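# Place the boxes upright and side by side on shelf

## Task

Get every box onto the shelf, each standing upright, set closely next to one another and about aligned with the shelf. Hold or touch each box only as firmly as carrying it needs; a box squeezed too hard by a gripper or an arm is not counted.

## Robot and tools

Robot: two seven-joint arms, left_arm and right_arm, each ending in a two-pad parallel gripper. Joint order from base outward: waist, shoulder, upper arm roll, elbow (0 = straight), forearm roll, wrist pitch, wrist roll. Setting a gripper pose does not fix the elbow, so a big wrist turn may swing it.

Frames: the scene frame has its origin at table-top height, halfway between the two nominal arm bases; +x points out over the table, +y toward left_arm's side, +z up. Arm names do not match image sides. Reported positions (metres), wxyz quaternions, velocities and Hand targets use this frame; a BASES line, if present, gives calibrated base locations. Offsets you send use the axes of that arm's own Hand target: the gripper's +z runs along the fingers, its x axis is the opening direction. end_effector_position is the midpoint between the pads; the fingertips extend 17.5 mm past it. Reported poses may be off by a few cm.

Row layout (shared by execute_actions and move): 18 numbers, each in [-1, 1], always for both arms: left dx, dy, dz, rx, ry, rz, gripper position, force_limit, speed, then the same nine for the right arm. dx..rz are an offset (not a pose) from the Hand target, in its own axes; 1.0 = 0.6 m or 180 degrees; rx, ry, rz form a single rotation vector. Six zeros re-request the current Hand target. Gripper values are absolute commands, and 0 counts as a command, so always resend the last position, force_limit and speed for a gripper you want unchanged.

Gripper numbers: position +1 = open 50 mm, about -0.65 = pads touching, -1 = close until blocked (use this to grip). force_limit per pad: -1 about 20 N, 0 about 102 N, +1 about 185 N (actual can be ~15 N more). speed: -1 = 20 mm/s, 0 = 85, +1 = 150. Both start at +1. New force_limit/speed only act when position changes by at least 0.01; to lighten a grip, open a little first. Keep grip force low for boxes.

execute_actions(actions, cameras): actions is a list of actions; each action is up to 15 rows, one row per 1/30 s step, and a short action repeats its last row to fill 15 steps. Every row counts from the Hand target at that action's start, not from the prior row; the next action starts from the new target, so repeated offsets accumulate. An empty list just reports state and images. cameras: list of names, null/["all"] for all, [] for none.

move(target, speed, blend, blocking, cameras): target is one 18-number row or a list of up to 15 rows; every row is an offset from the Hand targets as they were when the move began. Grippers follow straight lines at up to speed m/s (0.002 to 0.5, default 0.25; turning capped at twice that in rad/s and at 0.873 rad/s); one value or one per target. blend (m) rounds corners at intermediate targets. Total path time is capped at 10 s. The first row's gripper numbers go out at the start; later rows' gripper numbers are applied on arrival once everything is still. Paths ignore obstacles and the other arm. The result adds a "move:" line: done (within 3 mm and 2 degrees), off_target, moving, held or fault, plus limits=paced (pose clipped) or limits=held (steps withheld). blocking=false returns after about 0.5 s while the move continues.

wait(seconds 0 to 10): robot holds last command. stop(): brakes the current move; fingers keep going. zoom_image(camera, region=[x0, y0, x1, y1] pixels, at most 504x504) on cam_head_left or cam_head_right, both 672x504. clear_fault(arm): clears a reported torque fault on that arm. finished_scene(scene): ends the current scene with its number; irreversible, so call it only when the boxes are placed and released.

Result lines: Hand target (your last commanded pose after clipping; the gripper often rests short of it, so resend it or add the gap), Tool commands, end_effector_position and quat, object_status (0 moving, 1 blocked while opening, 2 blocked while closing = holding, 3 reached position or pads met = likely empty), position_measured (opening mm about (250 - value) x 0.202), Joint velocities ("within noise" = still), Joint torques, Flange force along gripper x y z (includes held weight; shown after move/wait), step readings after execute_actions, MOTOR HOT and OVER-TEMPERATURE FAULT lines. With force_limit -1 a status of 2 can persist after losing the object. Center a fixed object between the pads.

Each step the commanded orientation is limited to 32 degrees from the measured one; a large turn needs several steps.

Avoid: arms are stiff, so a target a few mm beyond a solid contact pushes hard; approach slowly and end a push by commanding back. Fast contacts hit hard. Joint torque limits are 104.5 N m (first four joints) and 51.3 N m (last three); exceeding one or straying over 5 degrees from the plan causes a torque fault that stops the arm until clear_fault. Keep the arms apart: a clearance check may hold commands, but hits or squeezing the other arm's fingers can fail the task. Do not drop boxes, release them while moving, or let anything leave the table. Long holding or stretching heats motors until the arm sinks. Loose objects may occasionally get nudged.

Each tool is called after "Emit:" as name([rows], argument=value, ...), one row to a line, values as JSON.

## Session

Emit:
execute_actions(actions=[])

Emit:
zoom_image(camera="cam_head_left", region=[200, 130, 560, 380])

Emit:
zoom_image(camera="cam_head_right", region=[200, 130, 560, 380])

Scene clock: 0.00 s.
left_arm: end_effector_position=(+0.1824, -0.1808, +0.3398) position_measured=3 object_status=3 end_effector_quat_wxyz=(-0.010, +0.991, -0.137, -0.003) | right_arm: end_effector_position=(+0.5872, -0.2237, +0.2997) position_measured=3 object_status=3 end_effector_quat_wxyz=(-0.290, +0.124, +0.785, +0.534)
Joint positions: left_arm=[1.054 0.623 0.178 0.818 -0.111 1.728 0.88] | right_arm=[0.271 1.148 -0.539 0.718 -0.756 1.752 2.757]
Joint velocities: within noise
Joint torques (N m): no reading
Flange force (N): no reading
Hand target: left_arm +0.1824, -0.1808, +0.3398; -0.010, +0.991, -0.137, -0.003 | right_arm +0.5872, -0.2237, +0.2997; -0.290, +0.124, +0.785, +0.534
Tool commands: left_gripper/position=+1.0 left_gripper/force_limit=+1.0 left_gripper/speed=+1.0 right_gripper/position=+1.0 right_gripper/force_limit=+1.0 right_gripper/speed=+1.0

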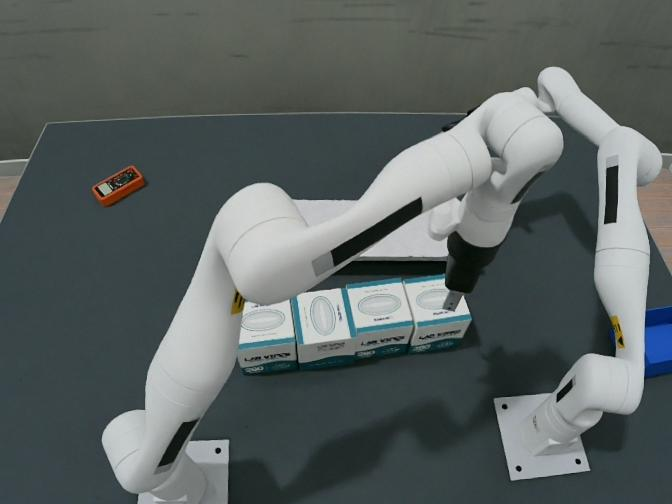

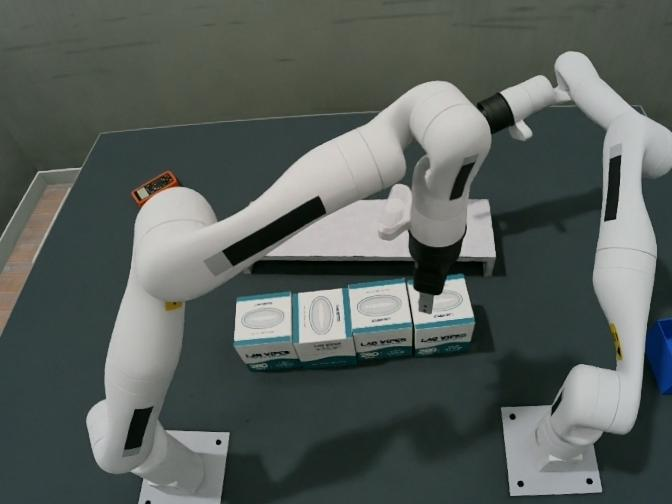

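Scaled by 1.400.

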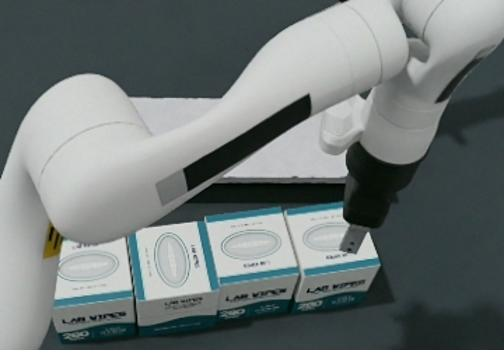

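Scaled by 1.400.

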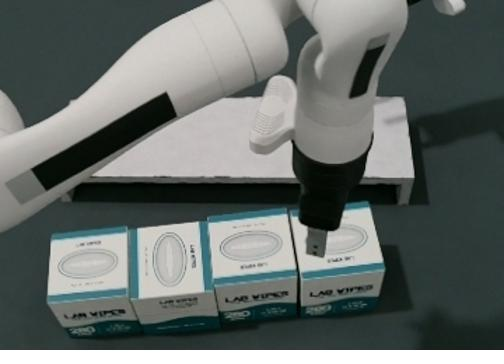

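Emit:
move(target=[0.0417,-0.8967,0,0.0408,0.2844,0.8713,1,1,1,0.2458,-0.332,-0.4207,0.1793,-0.1571,-0.1349,1,1,1])

Emit:
zoom_image(camera="cam_head_right", region=[220, 260, 360, 390])

Emit:
zoom_image(camera="cam_head_right", region=[340, 260, 490, 390])

Emit:
zoom_image(camera="cam_head_left", region=[220, 260, 360, 390])

Emit:
zoom_image(camera="cam_head_left", region=[340, 260, 490, 390])

Emit:
zoom_image(camera="cam_head_right", region=[200, 170, 530, 340])

Scene clock: 58.10 s.
left_arm: end_effector_position=(+0.3521, +0.3302, +0.3503) position_measured=3 object_status=3 end_effector_quat_wxyz=(+0.001, +0.000, +0.954, -0.300) | right_arm: end_effector_position=(+0.4499, -0.5497, +0.2999) position_measured=3 object_status=3 end_effector_quat_wxyz=(+0.000, +0.000, +0.954, +0.301)
Joint positions: left_arm=[-0.094 0.385 -0.593 1.413 0.676 1.812 -3.841] | right_arm=[0.824 0.587 -0.433 1.229 -0.319 1.631 3.581]
Joint velocities: within noise
Joint torques (N m): left_arm=[0.9 -16.22 -1.23 -7.74 1.55 1.33 0.21] | right_arm=[-0.3 -19.18 -3.84 -8.41 -1.75 0.86 -0.4]
Flange force (N): left_arm=[-1.8 2.4 -2.2] | right_arm=[1.0 -1.0 -0.5]
Hand target: left_arm +0.3521, +0.3303, +0.3502; +0.001, +0.000, +0.954, -0.300 | right_arm +0.4499, -0.5498, +0.2999; +0.000, +0.000, +0.954, +0.301
Off the commanded pose: left_arm 0.000 m, 0 deg | right_arm 0.000 m, 0 deg.
move: done

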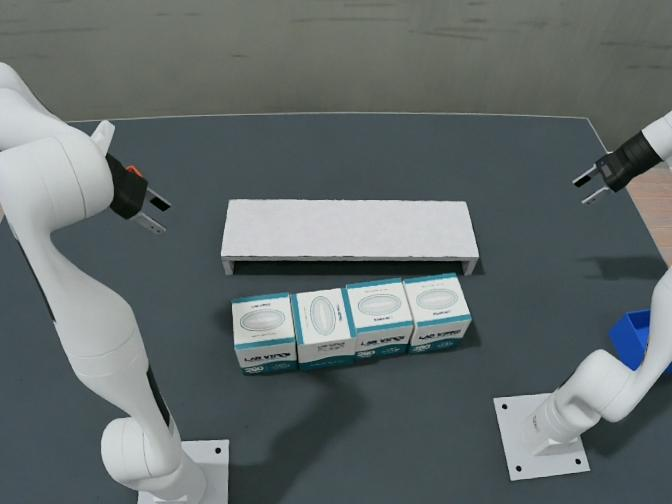

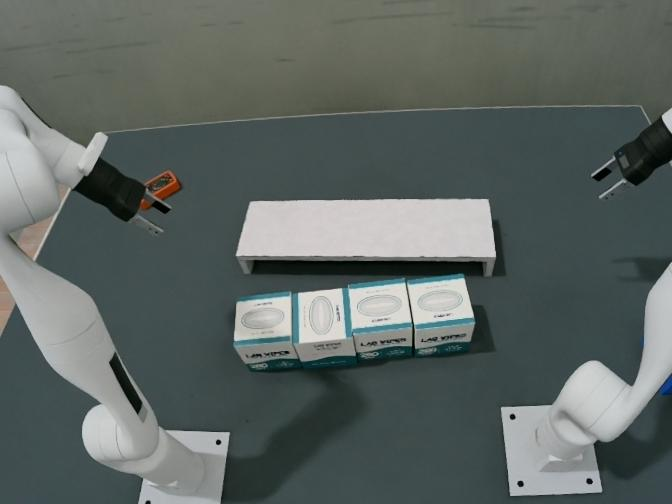

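Scaled by 3.600.

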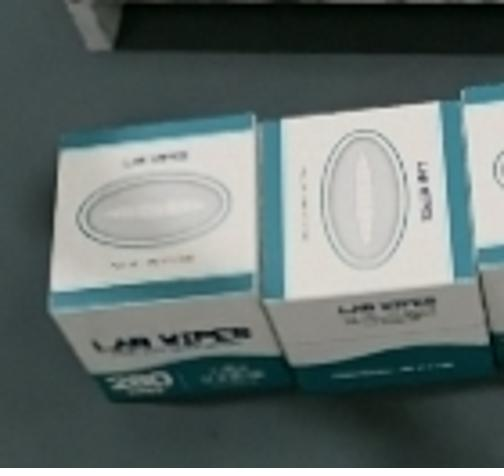

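Scaled by 3.360.

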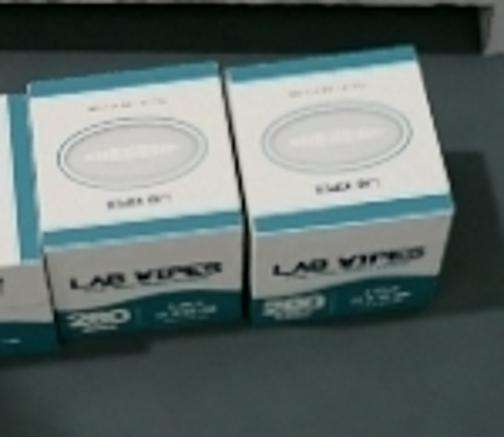

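Scaled by 3.600.

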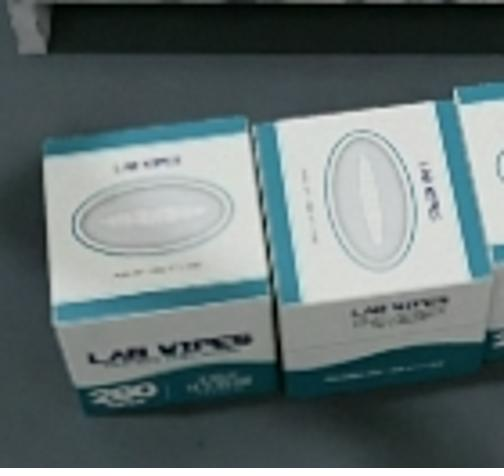

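Scaled by 3.360.

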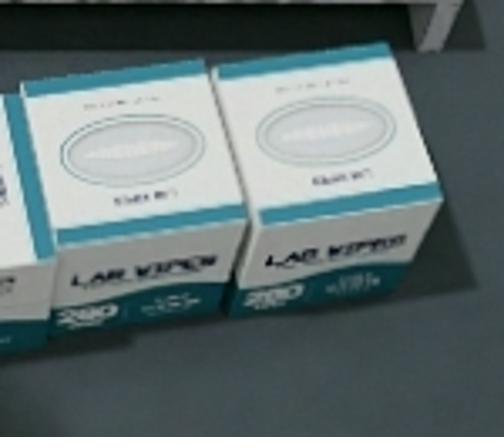

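Scaled by 1.527.

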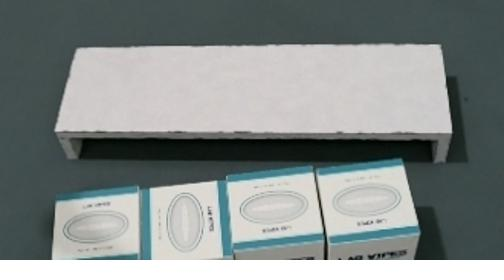

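Emit:
move([
  [0.1667,-0.5665,0.2953,-0.2808,0.0228,0.522,1,1,1,0,0,0,0,0,0,1,1,1],
  [0.3333,-0.6456,0.6763,-0.2808,0.0228,0.522,1,1,1,0,0,0,0,0,0,1,1,1],
], blend=0.03)

Emit:
move([
  [0,-0.1458,0.2526,0,0,0,1,1,1,0,0,0,0,0,0,1,1,1],
  [0,0.0735,0.3793,0,0,0,1,1,1,0,0,0,0,0,0,1,1,1],
], speed=[0.15,0.06])

Emit:
zoom_image(camera="cam_head_right", region=[390, 220, 550, 380])

Emit:
zoom_image(camera="cam_head_left", region=[390, 220, 550, 380])

Scene clock: 157.83 s.
left_arm: end_effector_position=(+0.1523, -0.2197, +0.2395) position_measured=3 object_status=3 end_effector_quat_wxyz=(+0.183, +0.683, +0.683, +0.184) | right_arm: end_effector_position=(+0.4499, -0.5497, +0.2999) position_measured=3 object_status=3 end_effector_quat_wxyz=(+0.000, +0.000, +0.954, +0.301)
Joint positions: left_arm=[1.381 0.618 0.196 1.299 -0.671 1.273 -2.986] | right_arm=[0.824 0.587 -0.433 1.229 -0.319 1.631 3.581]
Joint velocities: within noise
Joint torques (N m): left_arm=[0.92 -22.23 0.2 -8.79 -1.52 0.27 0.16] | right_arm=[-0.29 -19.18 -3.78 -8.44 -1.77 0.85 -0.4]
Flange force (N): left_arm=[-3.2 2.1 0.7] | right_arm=[1.2 -1.0 -0.4]
Hand target: left_arm +0.1523, -0.2197, +0.2395; +0.183, +0.683, +0.683, +0.184 | right_arm +0.4499, -0.5497, +0.2999; +0.000, +0.000, +0.954, +0.301
Off the commanded pose: left_arm 0.000 m, 0 deg | right_arm 0.000 m, 0 deg.
move: done

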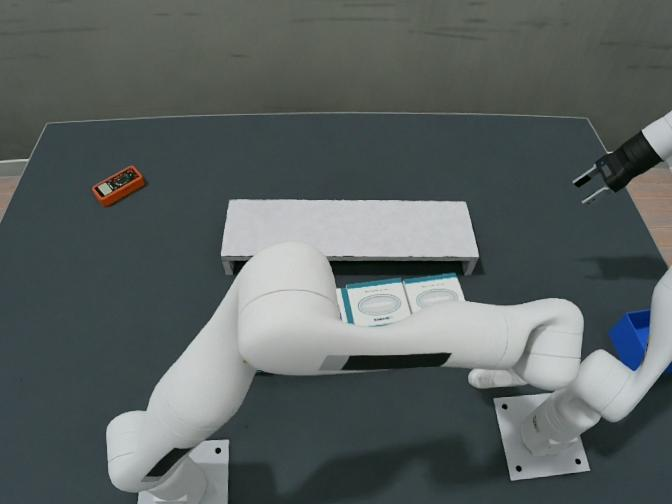

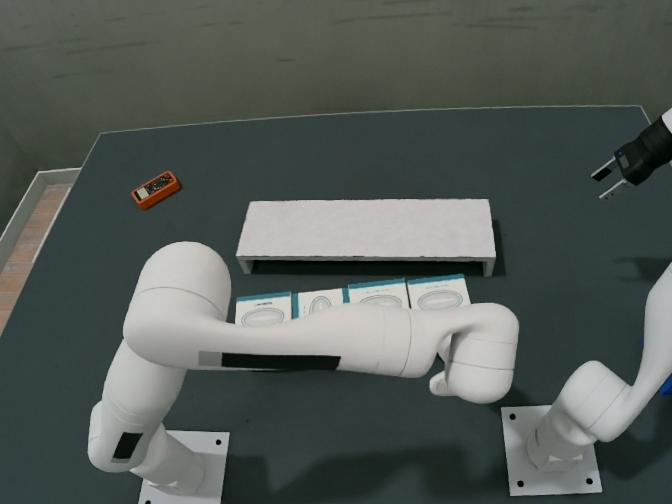

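Scene clock: 161.87 s.
left_arm: end_effector_position=(+0.3044, -0.2197, +0.0646) position_measured=3 object_status=3 end_effector_quat_wxyz=(+0.183, +0.683, +0.683, +0.184) | right_arm: end_effector_position=(+0.4499, -0.5497, +0.2999) position_measured=3 object_status=3 end_effector_quat_wxyz=(+0.000, +0.000, +0.954, +0.301)
Joint positions: left_arm=[1.158 0.89 0.119 1.375 -0.813 0.85 -2.973] | right_arm=[0.824 0.587 -0.433 1.229 -0.319 1.631 3.581]
Joint velocities: within noise
Joint torques (N m): left_arm=[-0.45 -25.44 -1.43 -8.82 -1.9 0.12 0.18] | right_arm=[-0.29 -19.13 -3.78 -8.42 -1.78 0.85 -0.43]
Flange force (N): left_arm=[-0.9 -0.3 -0.4] | right_arm=[1.2 -1.0 -0.5]
Hand target: left_arm +0.3045, -0.2196, +0.0646; +0.183, +0.683, +0.683, +0.184 | right_arm +0.4499, -0.5497, +0.2999; +0.000, +0.000, +0.954, +0.301
Off the commanded pose: left_arm 0.000 m, 0 deg | right_arm 0.000 m, 0 deg.
move: done

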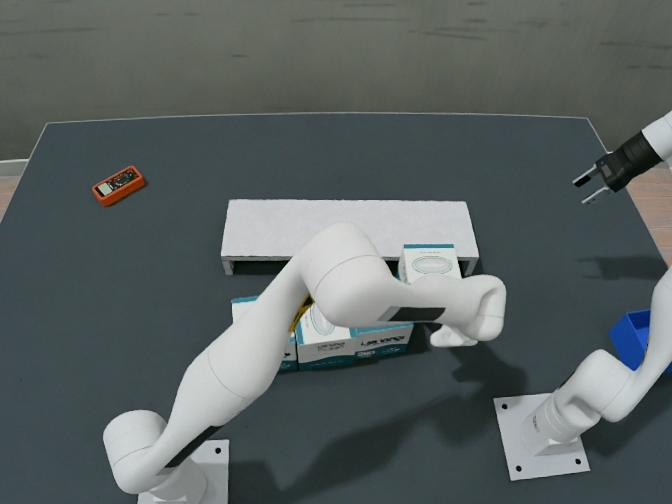

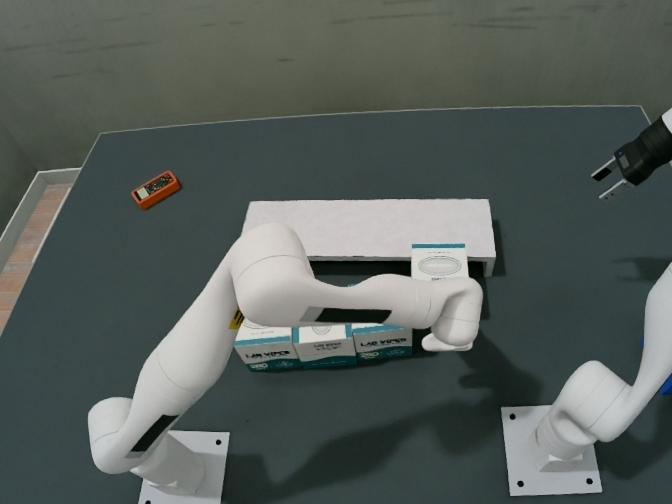

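Scaled by 3.150.

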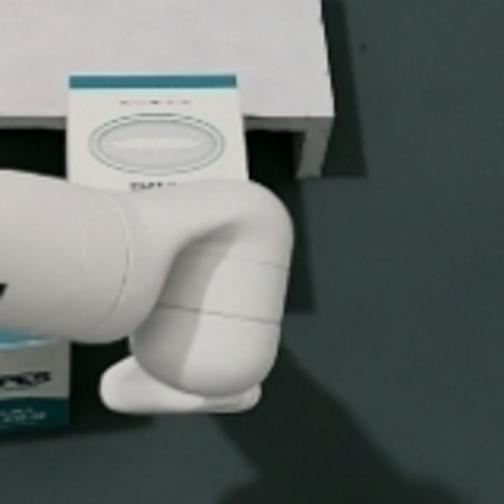

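Scaled by 3.150.

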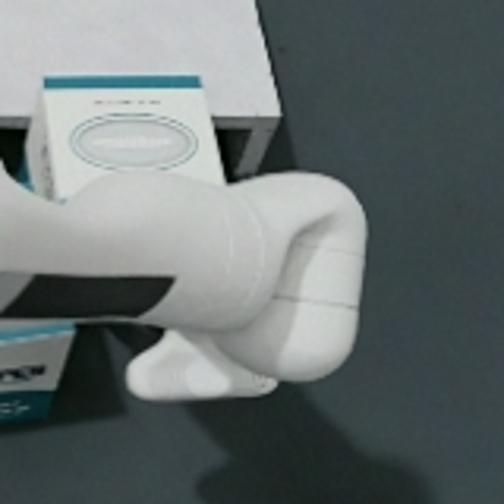

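Emit:
move([
  [0,-0.1155,-0.0667,0,0,0,1,1,1,0,0,0,0,0,0,1,1,1],
  [0,0.0928,-0.4275,0,0,0,1,1,1,0,0,0,0,0,0,1,1,1],
  [0.627,0.279,-0.4835,0,0,0,1,1,1,0,0,0,0,0,0,1,1,1],
  [0.9495,0.347,-0.349,0.2808,-0.0228,-0.522,1,1,1,0,0,0,0,0,0,1,1,1],
], blend=0.03, cameras=[])

Emit:
move([
  [0,0,0,0,0,0,1,1,1,0.0833,0.3197,-0.0203,0.2662,0.0247,-0.5645,1,1,1],
  [0,0,0,0,0,0,1,1,1,0.4975,0.7247,0.5895,0.2662,0.0247,-0.5645,1,1,1],
], blend=0.03)

Emit:
zoom_image(camera="cam_head_left", region=[220, 220, 520, 400])

Emit:
zoom_image(camera="cam_head_right", region=[220, 220, 520, 400])

Scene clock: 208.07 s.
left_arm: end_effector_position=(+0.3796, +0.3500, +0.3505) position_measured=3 object_status=3 end_effector_quat_wxyz=(+0.001, +0.000, +0.954, -0.300) | right_arm: end_effector_position=(+0.4499, -0.5497, +0.2999) position_measured=3 object_status=3 end_effector_quat_wxyz=(+0.000, +0.000, +0.954, +0.301)
Joint positions: left_arm=[-0.098 0.481 -0.669 1.291 0.741 1.887 -3.863] | right_arm=[0.824 0.587 -0.433 1.229 -0.319 1.631 3.581]
Joint velocities: within noise
Joint torques (N m): left_arm=[0.99 -17.85 -1.72 -7.54 1.47 1.37 0.2] | right_arm=[-0.27 -19.12 -3.73 -8.43 -1.81 0.88 -0.39]
Flange force (N): left_arm=[-2.2 2.5 -2.6] | right_arm=[1.2 -0.9 -0.3]
Hand target: left_arm +0.3796, +0.3500, +0.3505; +0.001, +0.000, +0.954, -0.300 | right_arm +0.4499, -0.5497, +0.2999; +0.000, +0.000, +0.954, +0.301
Off the commanded pose: left_arm 0.000 m, 0 deg | right_arm 0.000 m, 0 deg.
move: done
No camera images: "cameras" was empty.

Scene clock: 214.43 s.
left_arm: end_effector_position=(+0.3796, +0.3500, +0.3505) position_measured=3 object_status=3 end_effector_quat_wxyz=(+0.001, +0.000, +0.954, -0.300) | right_arm: end_effector_position=(+0.1518, +0.0095, +0.2596) position_measured=3 object_status=3 end_effector_quat_wxyz=(-0.195, +0.726, -0.637, +0.171)
Joint positions: left_arm=[-0.098 0.481 -0.669 1.291 0.741 1.887 -3.863] | right_arm=[0.728 -1.04 -1.376 1.664 -0.745 1.242 4.142]
Joint velocities: within noise
Joint torques (N m): left_arm=[0.97 -17.89 -1.64 -7.54 1.47 1.37 0.15] | right_arm=[-0.28 16.5 8.39 -6.03 0.95 -1.5 -0.38]
Flange force (N): left_arm=[-2.3 2.4 -2.6] | right_arm=[0.5 0.4 0.2]
Hand target: left_arm +0.3796, +0.3500, +0.3505; +0.001, +0.000, +0.954, -0.300 | right_arm +0.1518, +0.0095, +0.2596; -0.195, +0.726, -0.637, +0.171
Off the commanded pose: left_arm 0.000 m, 0 deg | right_arm 0.000 m, 0 deg.
move: done

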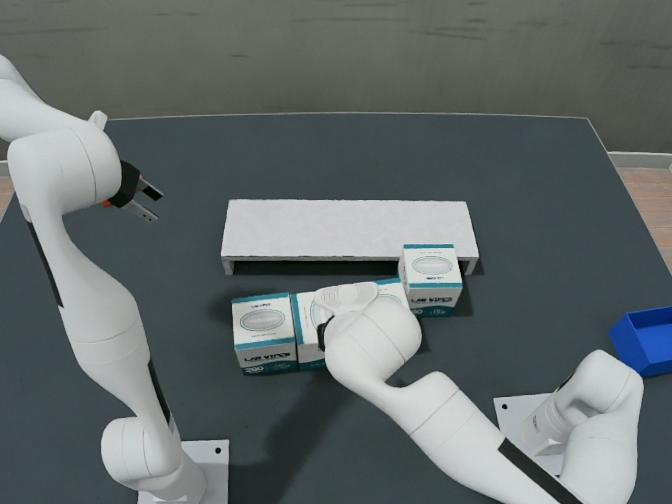

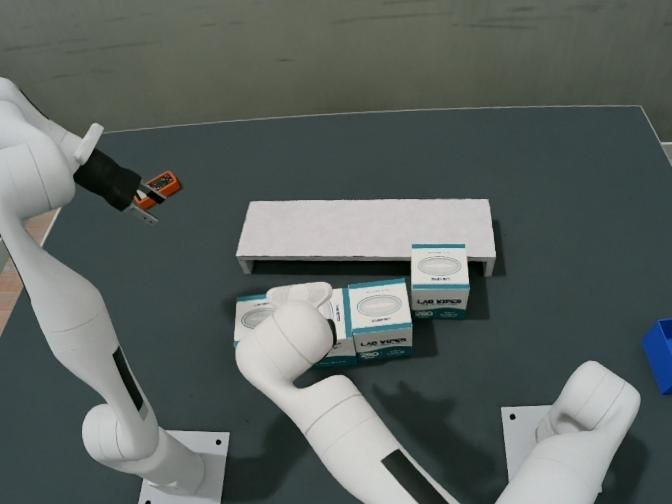

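Scaled by 1.680.

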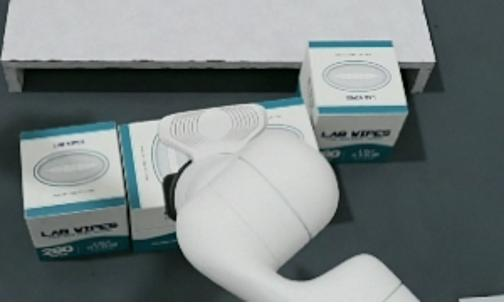

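Scaled by 1.680.

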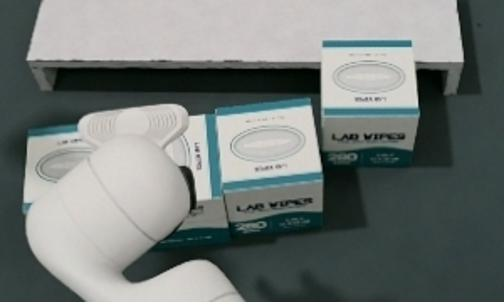

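Emit:
move([
  [0,0,0,0,0,0,1,1,1,0,0.1625,0.2815,0,0,0,1,1,1],
  [0,0,0,0,0,0,1,1,1,0,-0.0357,0.3959,0,0,0,1,1,1],
], speed=[0.15,0.05])

Emit:
zoom_image(camera="cam_head_left", region=[220, 220, 520, 400])

Emit:
zoom_image(camera="cam_head_right", region=[220, 220, 520, 400])

Scene clock: 231.57 s.
left_arm: end_effector_position=(+0.3796, +0.3500, +0.3505) position_measured=3 object_status=3 end_effector_quat_wxyz=(+0.001, +0.000, +0.954, -0.300) | right_arm: end_effector_position=(+0.2879, +0.0274, +0.0646) position_measured=3 object_status=3 end_effector_quat_wxyz=(-0.195, +0.726, -0.637, +0.171)
Joint positions: left_arm=[-0.098 0.481 -0.669 1.291 0.741 1.887 -3.863] | right_arm=[1.11 -1.235 -1.778 1.814 -1.163 0.786 4.48]
Joint velocities: within noise
Joint torques (N m): left_arm=[0.95 -17.76 -1.69 -7.45 1.47 1.37 0.18] | right_arm=[-0.19 19.15 9.65 -3.16 0.31 -1.73 -0.37]
Flange force (N): left_arm=[-2.3 2.3 -2.8] | right_arm=[-0.5 -0.2 0.5]
Hand target: left_arm +0.3796, +0.3500, +0.3505; +0.001, +0.000, +0.954, -0.300 | right_arm +0.2879, +0.0274, +0.0646; -0.195, +0.726, -0.637, +0.171
Off the commanded pose: left_arm 0.000 m, 0 deg | right_arm 0.000 m, 0 deg.
move: done

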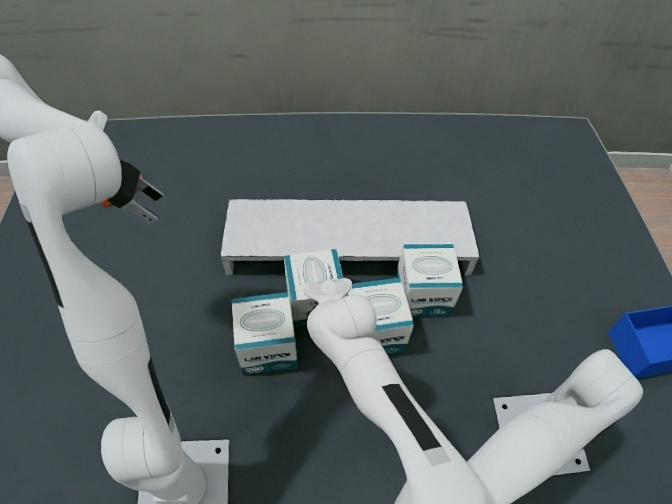

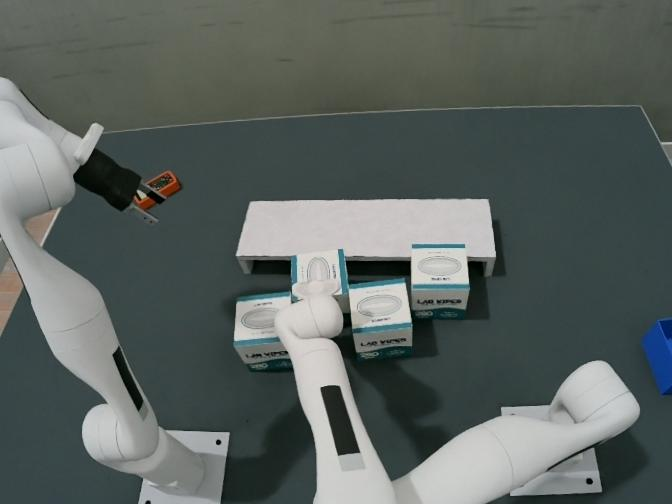

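Scaled by 1.680.

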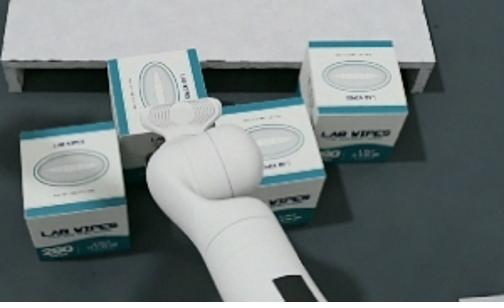

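Scaled by 1.680.

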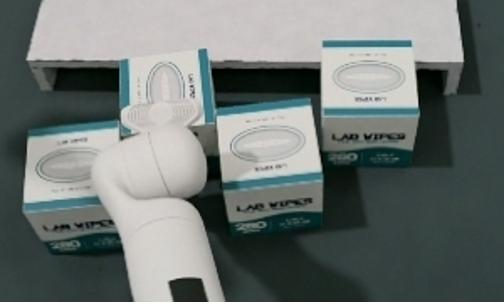

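Emit:
move([
  [0,0,0,0,0,0,1,1,1,0,0.101,-0.0583,0,0,0,1,1,1],
  [0,0,0,0,0,0,1,1,1,0,-0.1073,-0.4192,0,0,0,1,1,1],
  [0,0,0,0,0,0,1,1,1,0.6033,-0.3007,-0.4712,0,0,0,1,1,1],
  [0,0,0,0,0,0,1,1,1,0.763,-0.2387,-0.2377,-0.2662,-0.0247,0.5645,1,1,1],
], blend=0.03)

Emit:
zoom_image(camera="cam_head_right", region=[220, 230, 360, 380])

Emit:
zoom_image(camera="cam_head_right", region=[340, 230, 490, 380])

Emit:
zoom_image(camera="cam_head_left", region=[220, 230, 360, 380])

Emit:
zoom_image(camera="cam_head_left", region=[340, 230, 490, 380])

Scene clock: 257.57 s.
left_arm: end_effector_position=(+0.3796, +0.3500, +0.3505) position_measured=3 object_status=3 end_effector_quat_wxyz=(+0.001, +0.000, +0.954, -0.300) | right_arm: end_effector_position=(+0.3997, -0.4197, +0.2597) position_measured=3 object_status=3 end_effector_quat_wxyz=(+0.000, +0.000, +0.954, +0.301)
Joint positions: left_arm=[-0.098 0.481 -0.669 1.291 0.741 1.887 -3.863] | right_arm=[0.982 0.455 -0.845 1.701 -0.282 1.246 3.411]
Joint velocities: within noise
Joint torques (N m): left_arm=[0.97 -17.85 -1.7 -7.51 1.48 1.33 0.22] | right_arm=[-0.33 -13.04 -4.68 -8.01 -1.79 0.54 -0.4]
Flange force (N): left_arm=[-2.2 2.5 -2.7] | right_arm=[1.3 -1.2 -0.8]
Hand target: left_arm +0.3796, +0.3500, +0.3505; +0.001, +0.000, +0.954, -0.300 | right_arm +0.3997, -0.4197, +0.2596; +0.000, +0.000, +0.954, +0.301
Off the commanded pose: left_arm 0.000 m, 0 deg | right_arm 0.000 m, 0 deg.
move: done

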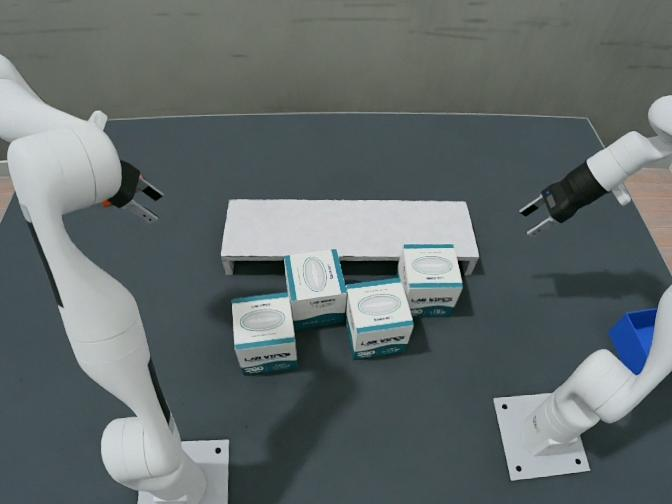

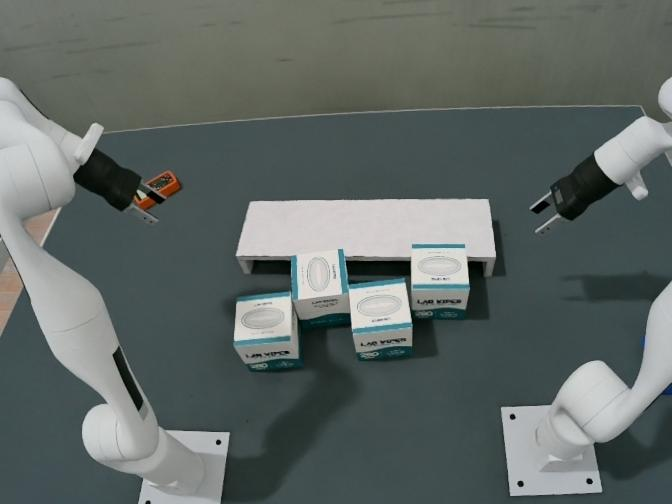

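Scaled by 3.360.

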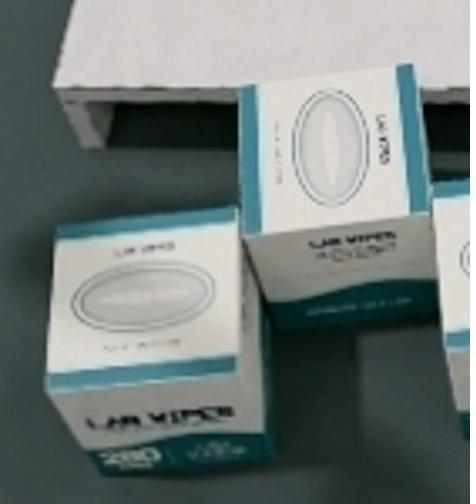

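Scaled by 3.360.

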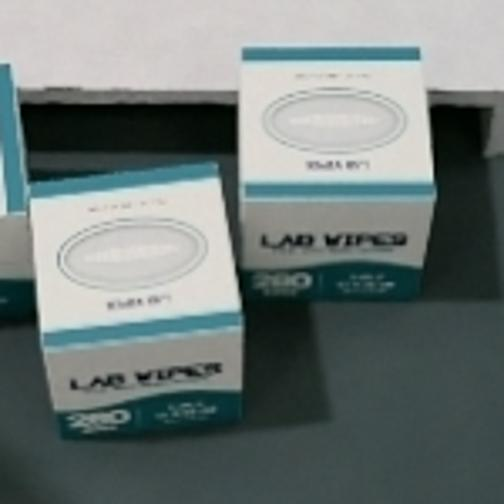

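Scaled by 3.360.

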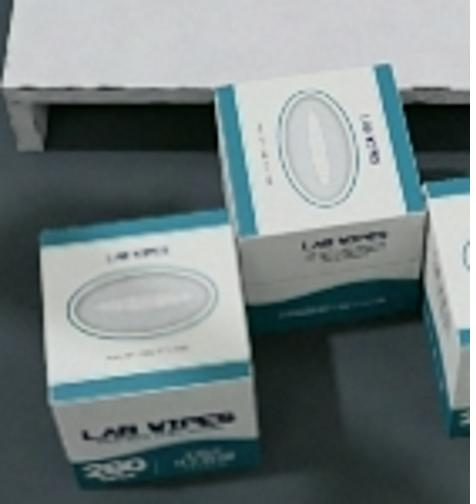

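Scaled by 3.360.

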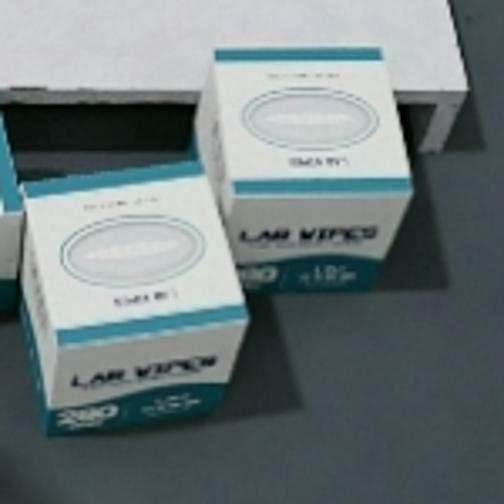

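Emit:
move([
  [-0.0307,-0.5254,0.5718,0,0,0,1,1,1,0.0228,0.0774,0.1357,0,0,0,1,1,1],
  [-0.0307,-0.3929,0.7608,0,0,0,1,1,1,0.0228,-0.0257,0.2827,0,0,0,1,1,1],
], speed=[0.2,0.12])

Emit:
zoom_image(camera="cam_head_right", region=[360, 200, 510, 330])

Emit:
zoom_image(camera="cam_head_left", region=[350, 200, 500, 330])

Scene clock: 295.83 s.
left_arm: end_effector_position=(+0.3983, -0.1048, +0.1116) position_measured=3 object_status=3 end_effector_quat_wxyz=(+0.001, +0.000, +0.954, -0.300) | right_arm: end_effector_position=(+0.3861, -0.3350, +0.1119) position_measured=3 object_status=3 end_effector_quat_wxyz=(+0.000, +0.000, +0.954, +0.301)
Joint positions: left_arm=[0.691 0.746 -0.37 1.612 1.13 0.914 -3.508] | right_arm=[0.763 0.652 -0.806 2.038 -0.255 0.669 3.4]
Joint velocities: within noise
Joint torques (N m): left_arm=[0.92 -22.49 -1.12 -7.15 1.56 0.73 0.18] | right_arm=[-0.33 -13.71 -5.68 -5.03 -1.18 0.58 -0.44]
Flange force (N): left_arm=[-2.9 1.2 0.7] | right_arm=[0.3 -1.6 -0.6]
Hand target: left_arm +0.3983, -0.1048, +0.1116; +0.001, +0.000, +0.954, -0.300 | right_arm +0.3861, -0.3350, +0.1119; +0.000, +0.000, +0.954, +0.301
Off the commanded pose: left_arm 0.000 m, 0 deg | right_arm 0.000 m, 0 deg.
move: done

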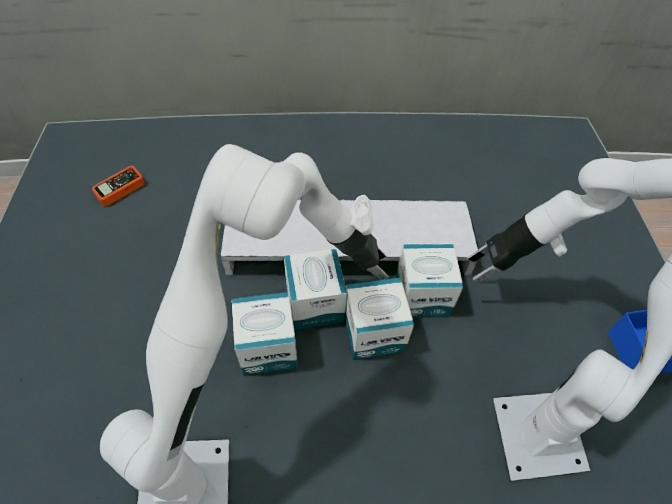

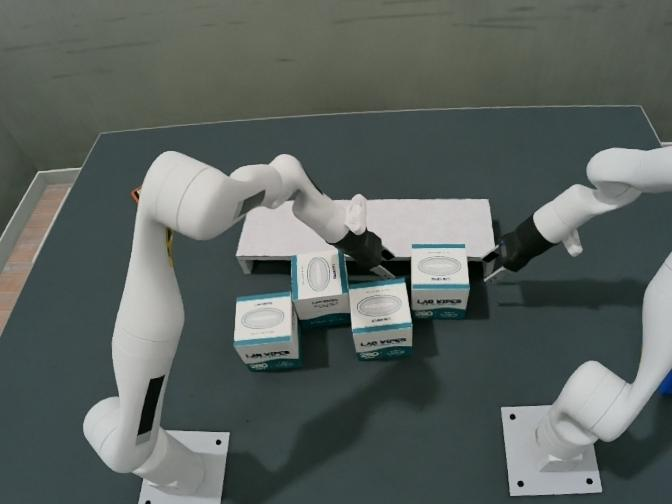

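Scaled by 3.360.

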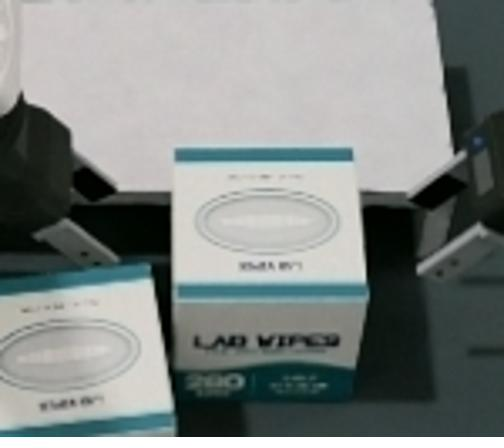

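Scaled by 3.360.

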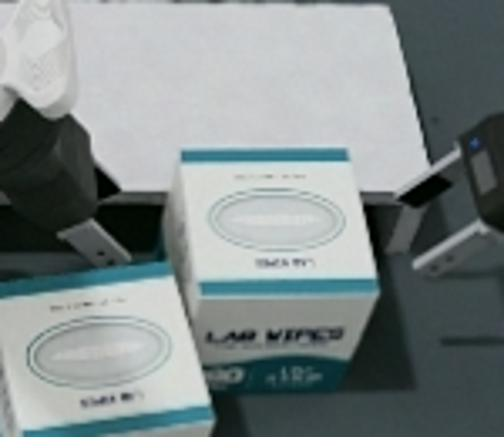

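Emit:
move(target=[0,-0.03686,0.02583,0,0,0,1,1,1,0,0.03686,0.02583,0,0,0,1,1,1], speed=0.03)

Emit:
zoom_image(camera="cam_head_right", region=[360, 200, 510, 330])

Emit:
zoom_image(camera="cam_head_left", region=[350, 200, 500, 330])

Scene clock: 309.03 s.
left_arm: end_effector_position=(+0.3983, -0.1319, +0.1115) position_measured=3 object_status=3 end_effector_quat_wxyz=(+0.001, +0.000, +0.954, -0.300) | right_arm: end_effector_position=(+0.3861, -0.3080, +0.1119) position_measured=3 object_status=3 end_effector_quat_wxyz=(+0.000, +0.000, +0.954, +0.301)
Joint positions: left_arm=[0.731 0.768 -0.367 1.562 1.126 0.902 -3.446] | right_arm=[0.701 0.646 -0.815 2.057 -0.274 0.619 3.357]
Joint velocities: within noise
Joint torques (N m): left_arm=[0.91 -23.11 -1.16 -7.55 1.52 0.6 0.15] | right_arm=[-0.3 -13.52 -5.61 -5.07 -1.08 0.42 -0.38]
Flange force (N): left_arm=[-2.5 1.3 0.8] | right_arm=[0.0 -1.3 -0.9]
Hand target: left_arm +0.3983, -0.1318, +0.1115; +0.001, +0.000, +0.954, -0.300 | right_arm +0.3861, -0.3080, +0.1119; +0.000, +0.000, +0.954, +0.301
Off the commanded pose: left_arm 0.000 m, 0 deg | right_arm 0.000 m, 0 deg.
move: done

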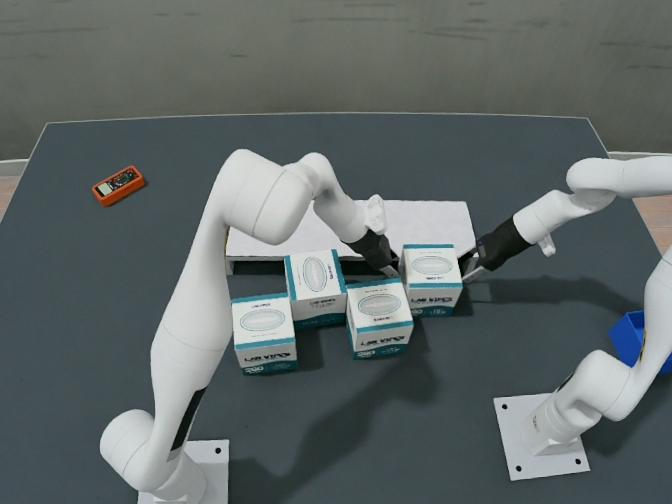

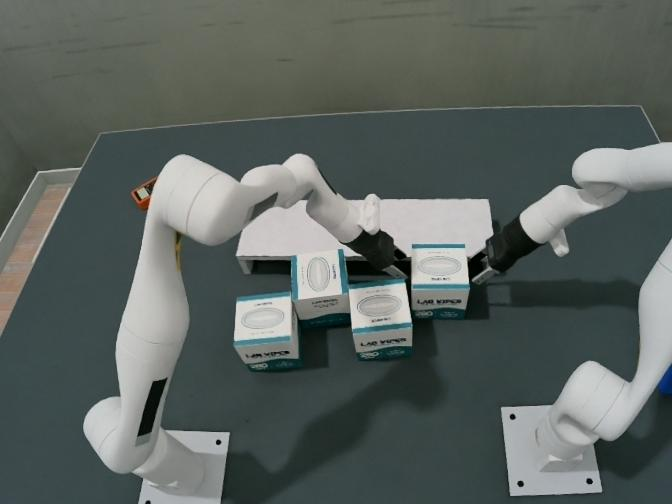

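Scaled by 3.360.

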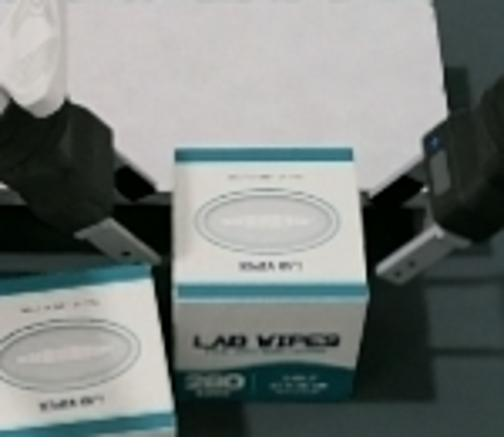

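Scaled by 3.360.

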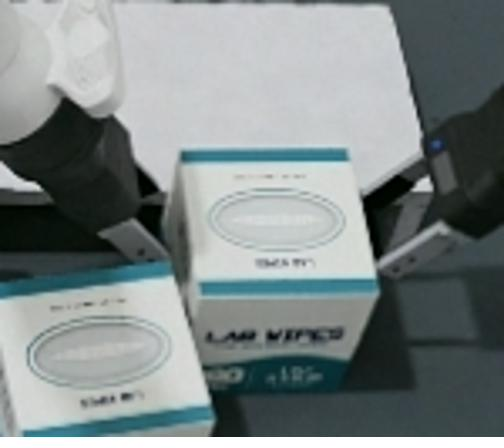

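Emit:
move(target=[0,-0.00956,0.0067,0,0,0,1,1,1,0,0.00956,0.0067,0,0,0,1,1,1], speed=0.02, cameras=[])

Emit:
move(target=[0,-0.0041,0.0029,0,0,0,1,1,1,0,0.0041,0.0029,0,0,0,1,1,1], speed=0.015)

Emit:
zoom_image(camera="cam_head_right", region=[360, 200, 510, 330])

Emit:
zoom_image(camera="cam_head_left", region=[350, 200, 500, 330])

Scene clock: 318.90 s.
left_arm: end_effector_position=(+0.3983, -0.1388, +0.1115) position_measured=3 object_status=3 end_effector_quat_wxyz=(+0.001, +0.000, +0.954, -0.300) | right_arm: end_effector_position=(+0.3861, -0.3010, +0.1119) position_measured=3 object_status=3 end_effector_quat_wxyz=(+0.000, +0.000, +0.954, +0.301)
Joint positions: left_arm=[0.741 0.774 -0.367 1.548 1.124 0.9 -3.429] | right_arm=[0.684 0.645 -0.816 2.061 -0.279 0.606 3.346]
Joint velocities: within noise
Joint torques (N m): left_arm=[0.88 -23.28 -1.24 -7.59 1.52 0.58 0.17] | right_arm=[-0.3 -13.5 -5.67 -5.09 -1.08 0.48 -0.38]
Flange force (N): left_arm=[-2.5 1.3 0.9] | right_arm=[-0.1 -1.3 -0.6]
Hand target: left_arm +0.3983, -0.1388, +0.1115; +0.001, +0.000, +0.954, -0.300 | right_arm +0.3861, -0.3010, +0.1119; +0.000, +0.000, +0.954, +0.301
Off the commanded pose: left_arm 0.000 m, 0 deg | right_arm 0.000 m, 0 deg.
move: done
No camera images: "cameras" was empty.

Scene clock: 319.60 s.
left_arm: end_effector_position=(+0.3983, -0.1419, +0.1115) position_measured=3 object_status=3 end_effector_quat_wxyz=(+0.001, +0.000, +0.954, -0.300) | right_arm: end_effector_position=(+0.3861, -0.2980, +0.1119) position_measured=3 object_status=3 end_effector_quat_wxyz=(+0.000, +0.000, +0.954, +0.301)
Joint positions: left_arm=[0.746 0.777 -0.367 1.542 1.124 0.899 -3.422] | right_arm=[0.676 0.644 -0.817 2.062 -0.281 0.601 3.341]
Joint velocities: within noise
Joint torques (N m): left_arm=[0.99 -23.41 -1.13 -7.62 1.57 0.58 0.14] | right_arm=[-0.3 -13.53 -5.68 -5.09 -1.1 0.45 -0.36]
Flange force (N): left_arm=[-2.8 1.2 0.8] | right_arm=[-0.2 -1.4 -0.6]
Hand target: left_arm +0.3983, -0.1418, +0.1115; +0.001, +0.000, +0.954, -0.300 | right_arm +0.3861, -0.2980, +0.1119; +0.000, +0.000, +0.954, +0.301
Off the commanded pose: left_arm 0.000 m, 0 deg | right_arm 0.000 m, 0 deg.
move: done

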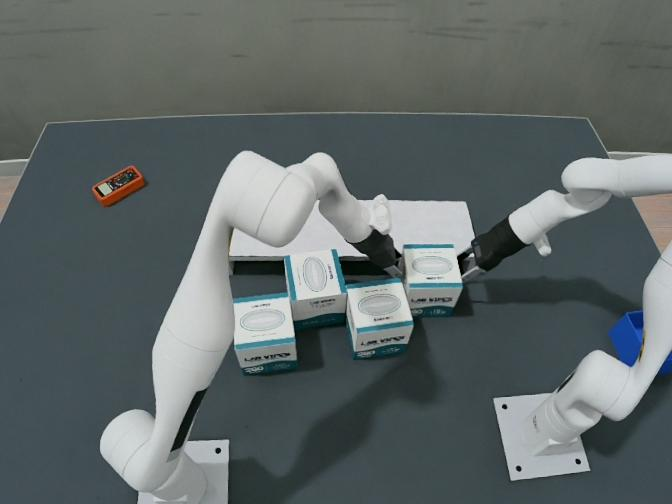

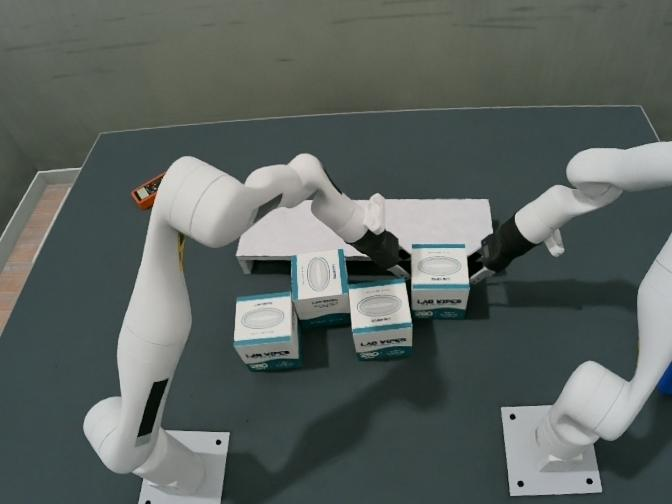

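Scaled by 3.360.

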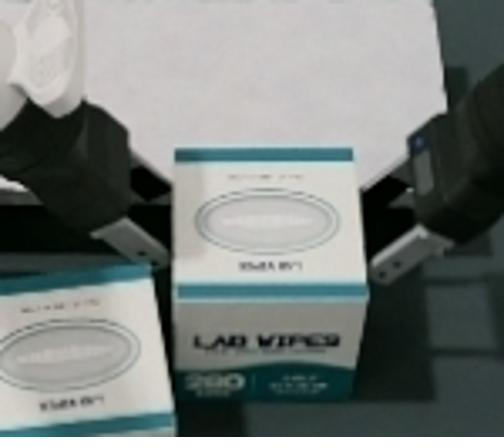

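Scaled by 3.360.

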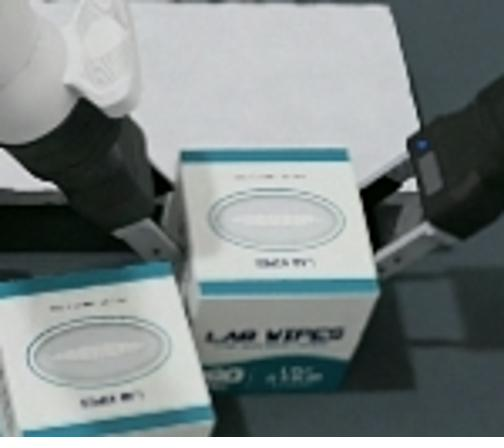

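Squeeze 3 mm each, then check.

Emit:
move(target=[0,-0.0041,0.0029,0,0,0,1,1,1,0,0.0041,0.0029,0,0,0,1,1,1], speed=0.012, cameras=[])

Scene clock: 323.57 s.
left_arm: end_effector_position=(+0.3983, -0.1449, +0.1115) position_measured=3 object_status=3 end_effector_quat_wxyz=(+0.001, +0.000, +0.954, -0.300) | right_arm: end_effector_position=(+0.3861, -0.2950, +0.1118) position_measured=3 object_status=3 end_effector_quat_wxyz=(+0.000, +0.000, +0.954, +0.301)
Joint positions: left_arm=[0.75 0.78 -0.367 1.536 1.123 0.898 -3.415] | right_arm=[0.669 0.644 -0.818 2.064 -0.283 0.595 3.336]
Joint velocities: within noise
Joint torques (N m): left_arm=[1.7 -23.65 -0.42 -8.11 1.9 0.67 0.21] | right_arm=[-0.96 -13.4 -6.46 -5.09 -1.31 0.51 -0.41]
Flange force (N): left_arm=[-2.6 2.8 -0.2] | right_arm=[-0.1 -3.1 -1.5]
Hand target: left_arm +0.3983, -0.1449, +0.1115; +0.001, +0.000, +0.954, -0.300 | right_arm +0.3861, -0.2950, +0.1118; +0.000, +0.000, +0.954, +0.301
Off the commanded pose: left_arm 0.000 m, 0 deg | right_arm 0.000 m, 0 deg.
move: done
No camera images: "cameras" was empty.

Emit:
move(target=[0,-0.0026,0.0018,0,0,0,1,1,1,0,0.0026,0.0018,0,0,0,1,1,1], speed=0.01, cameras=[])

Scene clock: 328.83 s.
left_arm: end_effector_position=(+0.3983, -0.1468, +0.1115) position_measured=3 object_status=3 end_effector_quat_wxyz=(+0.001, +0.000, +0.954, -0.300) | right_arm: end_effector_position=(+0.3861, -0.2931, +0.1119) position_measured=3 object_status=3 end_effector_quat_wxyz=(+0.000, +0.000, +0.954, +0.301)
Joint positions: left_arm=[0.753 0.781 -0.367 1.532 1.122 0.897 -3.41] | right_arm=[0.664 0.643 -0.818 2.065 -0.284 0.592 3.333]
Joint velocities: within noise
Joint torques (N m): left_arm=[2.68 -23.87 0.49 -8.73 2.32 0.73 0.2] | right_arm=[-1.81 -13.04 -7.26 -4.95 -1.65 0.6 -0.41]
Flange force (N): left_arm=[-2.5 4.6 -1.6] | right_arm=[-0.1 -4.7 -3.2]
Hand target: left_arm +0.3983, -0.1468, +0.1115; +0.001, +0.000, +0.954, -0.300 | right_arm +0.3861, -0.2931, +0.1119; +0.000, +0.000, +0.954, +0.301
Off the commanded pose: left_arm 0.000 m, 0 deg | right_arm 0.000 m, 0 deg.
move: done
No camera images: "cameras" was empty.


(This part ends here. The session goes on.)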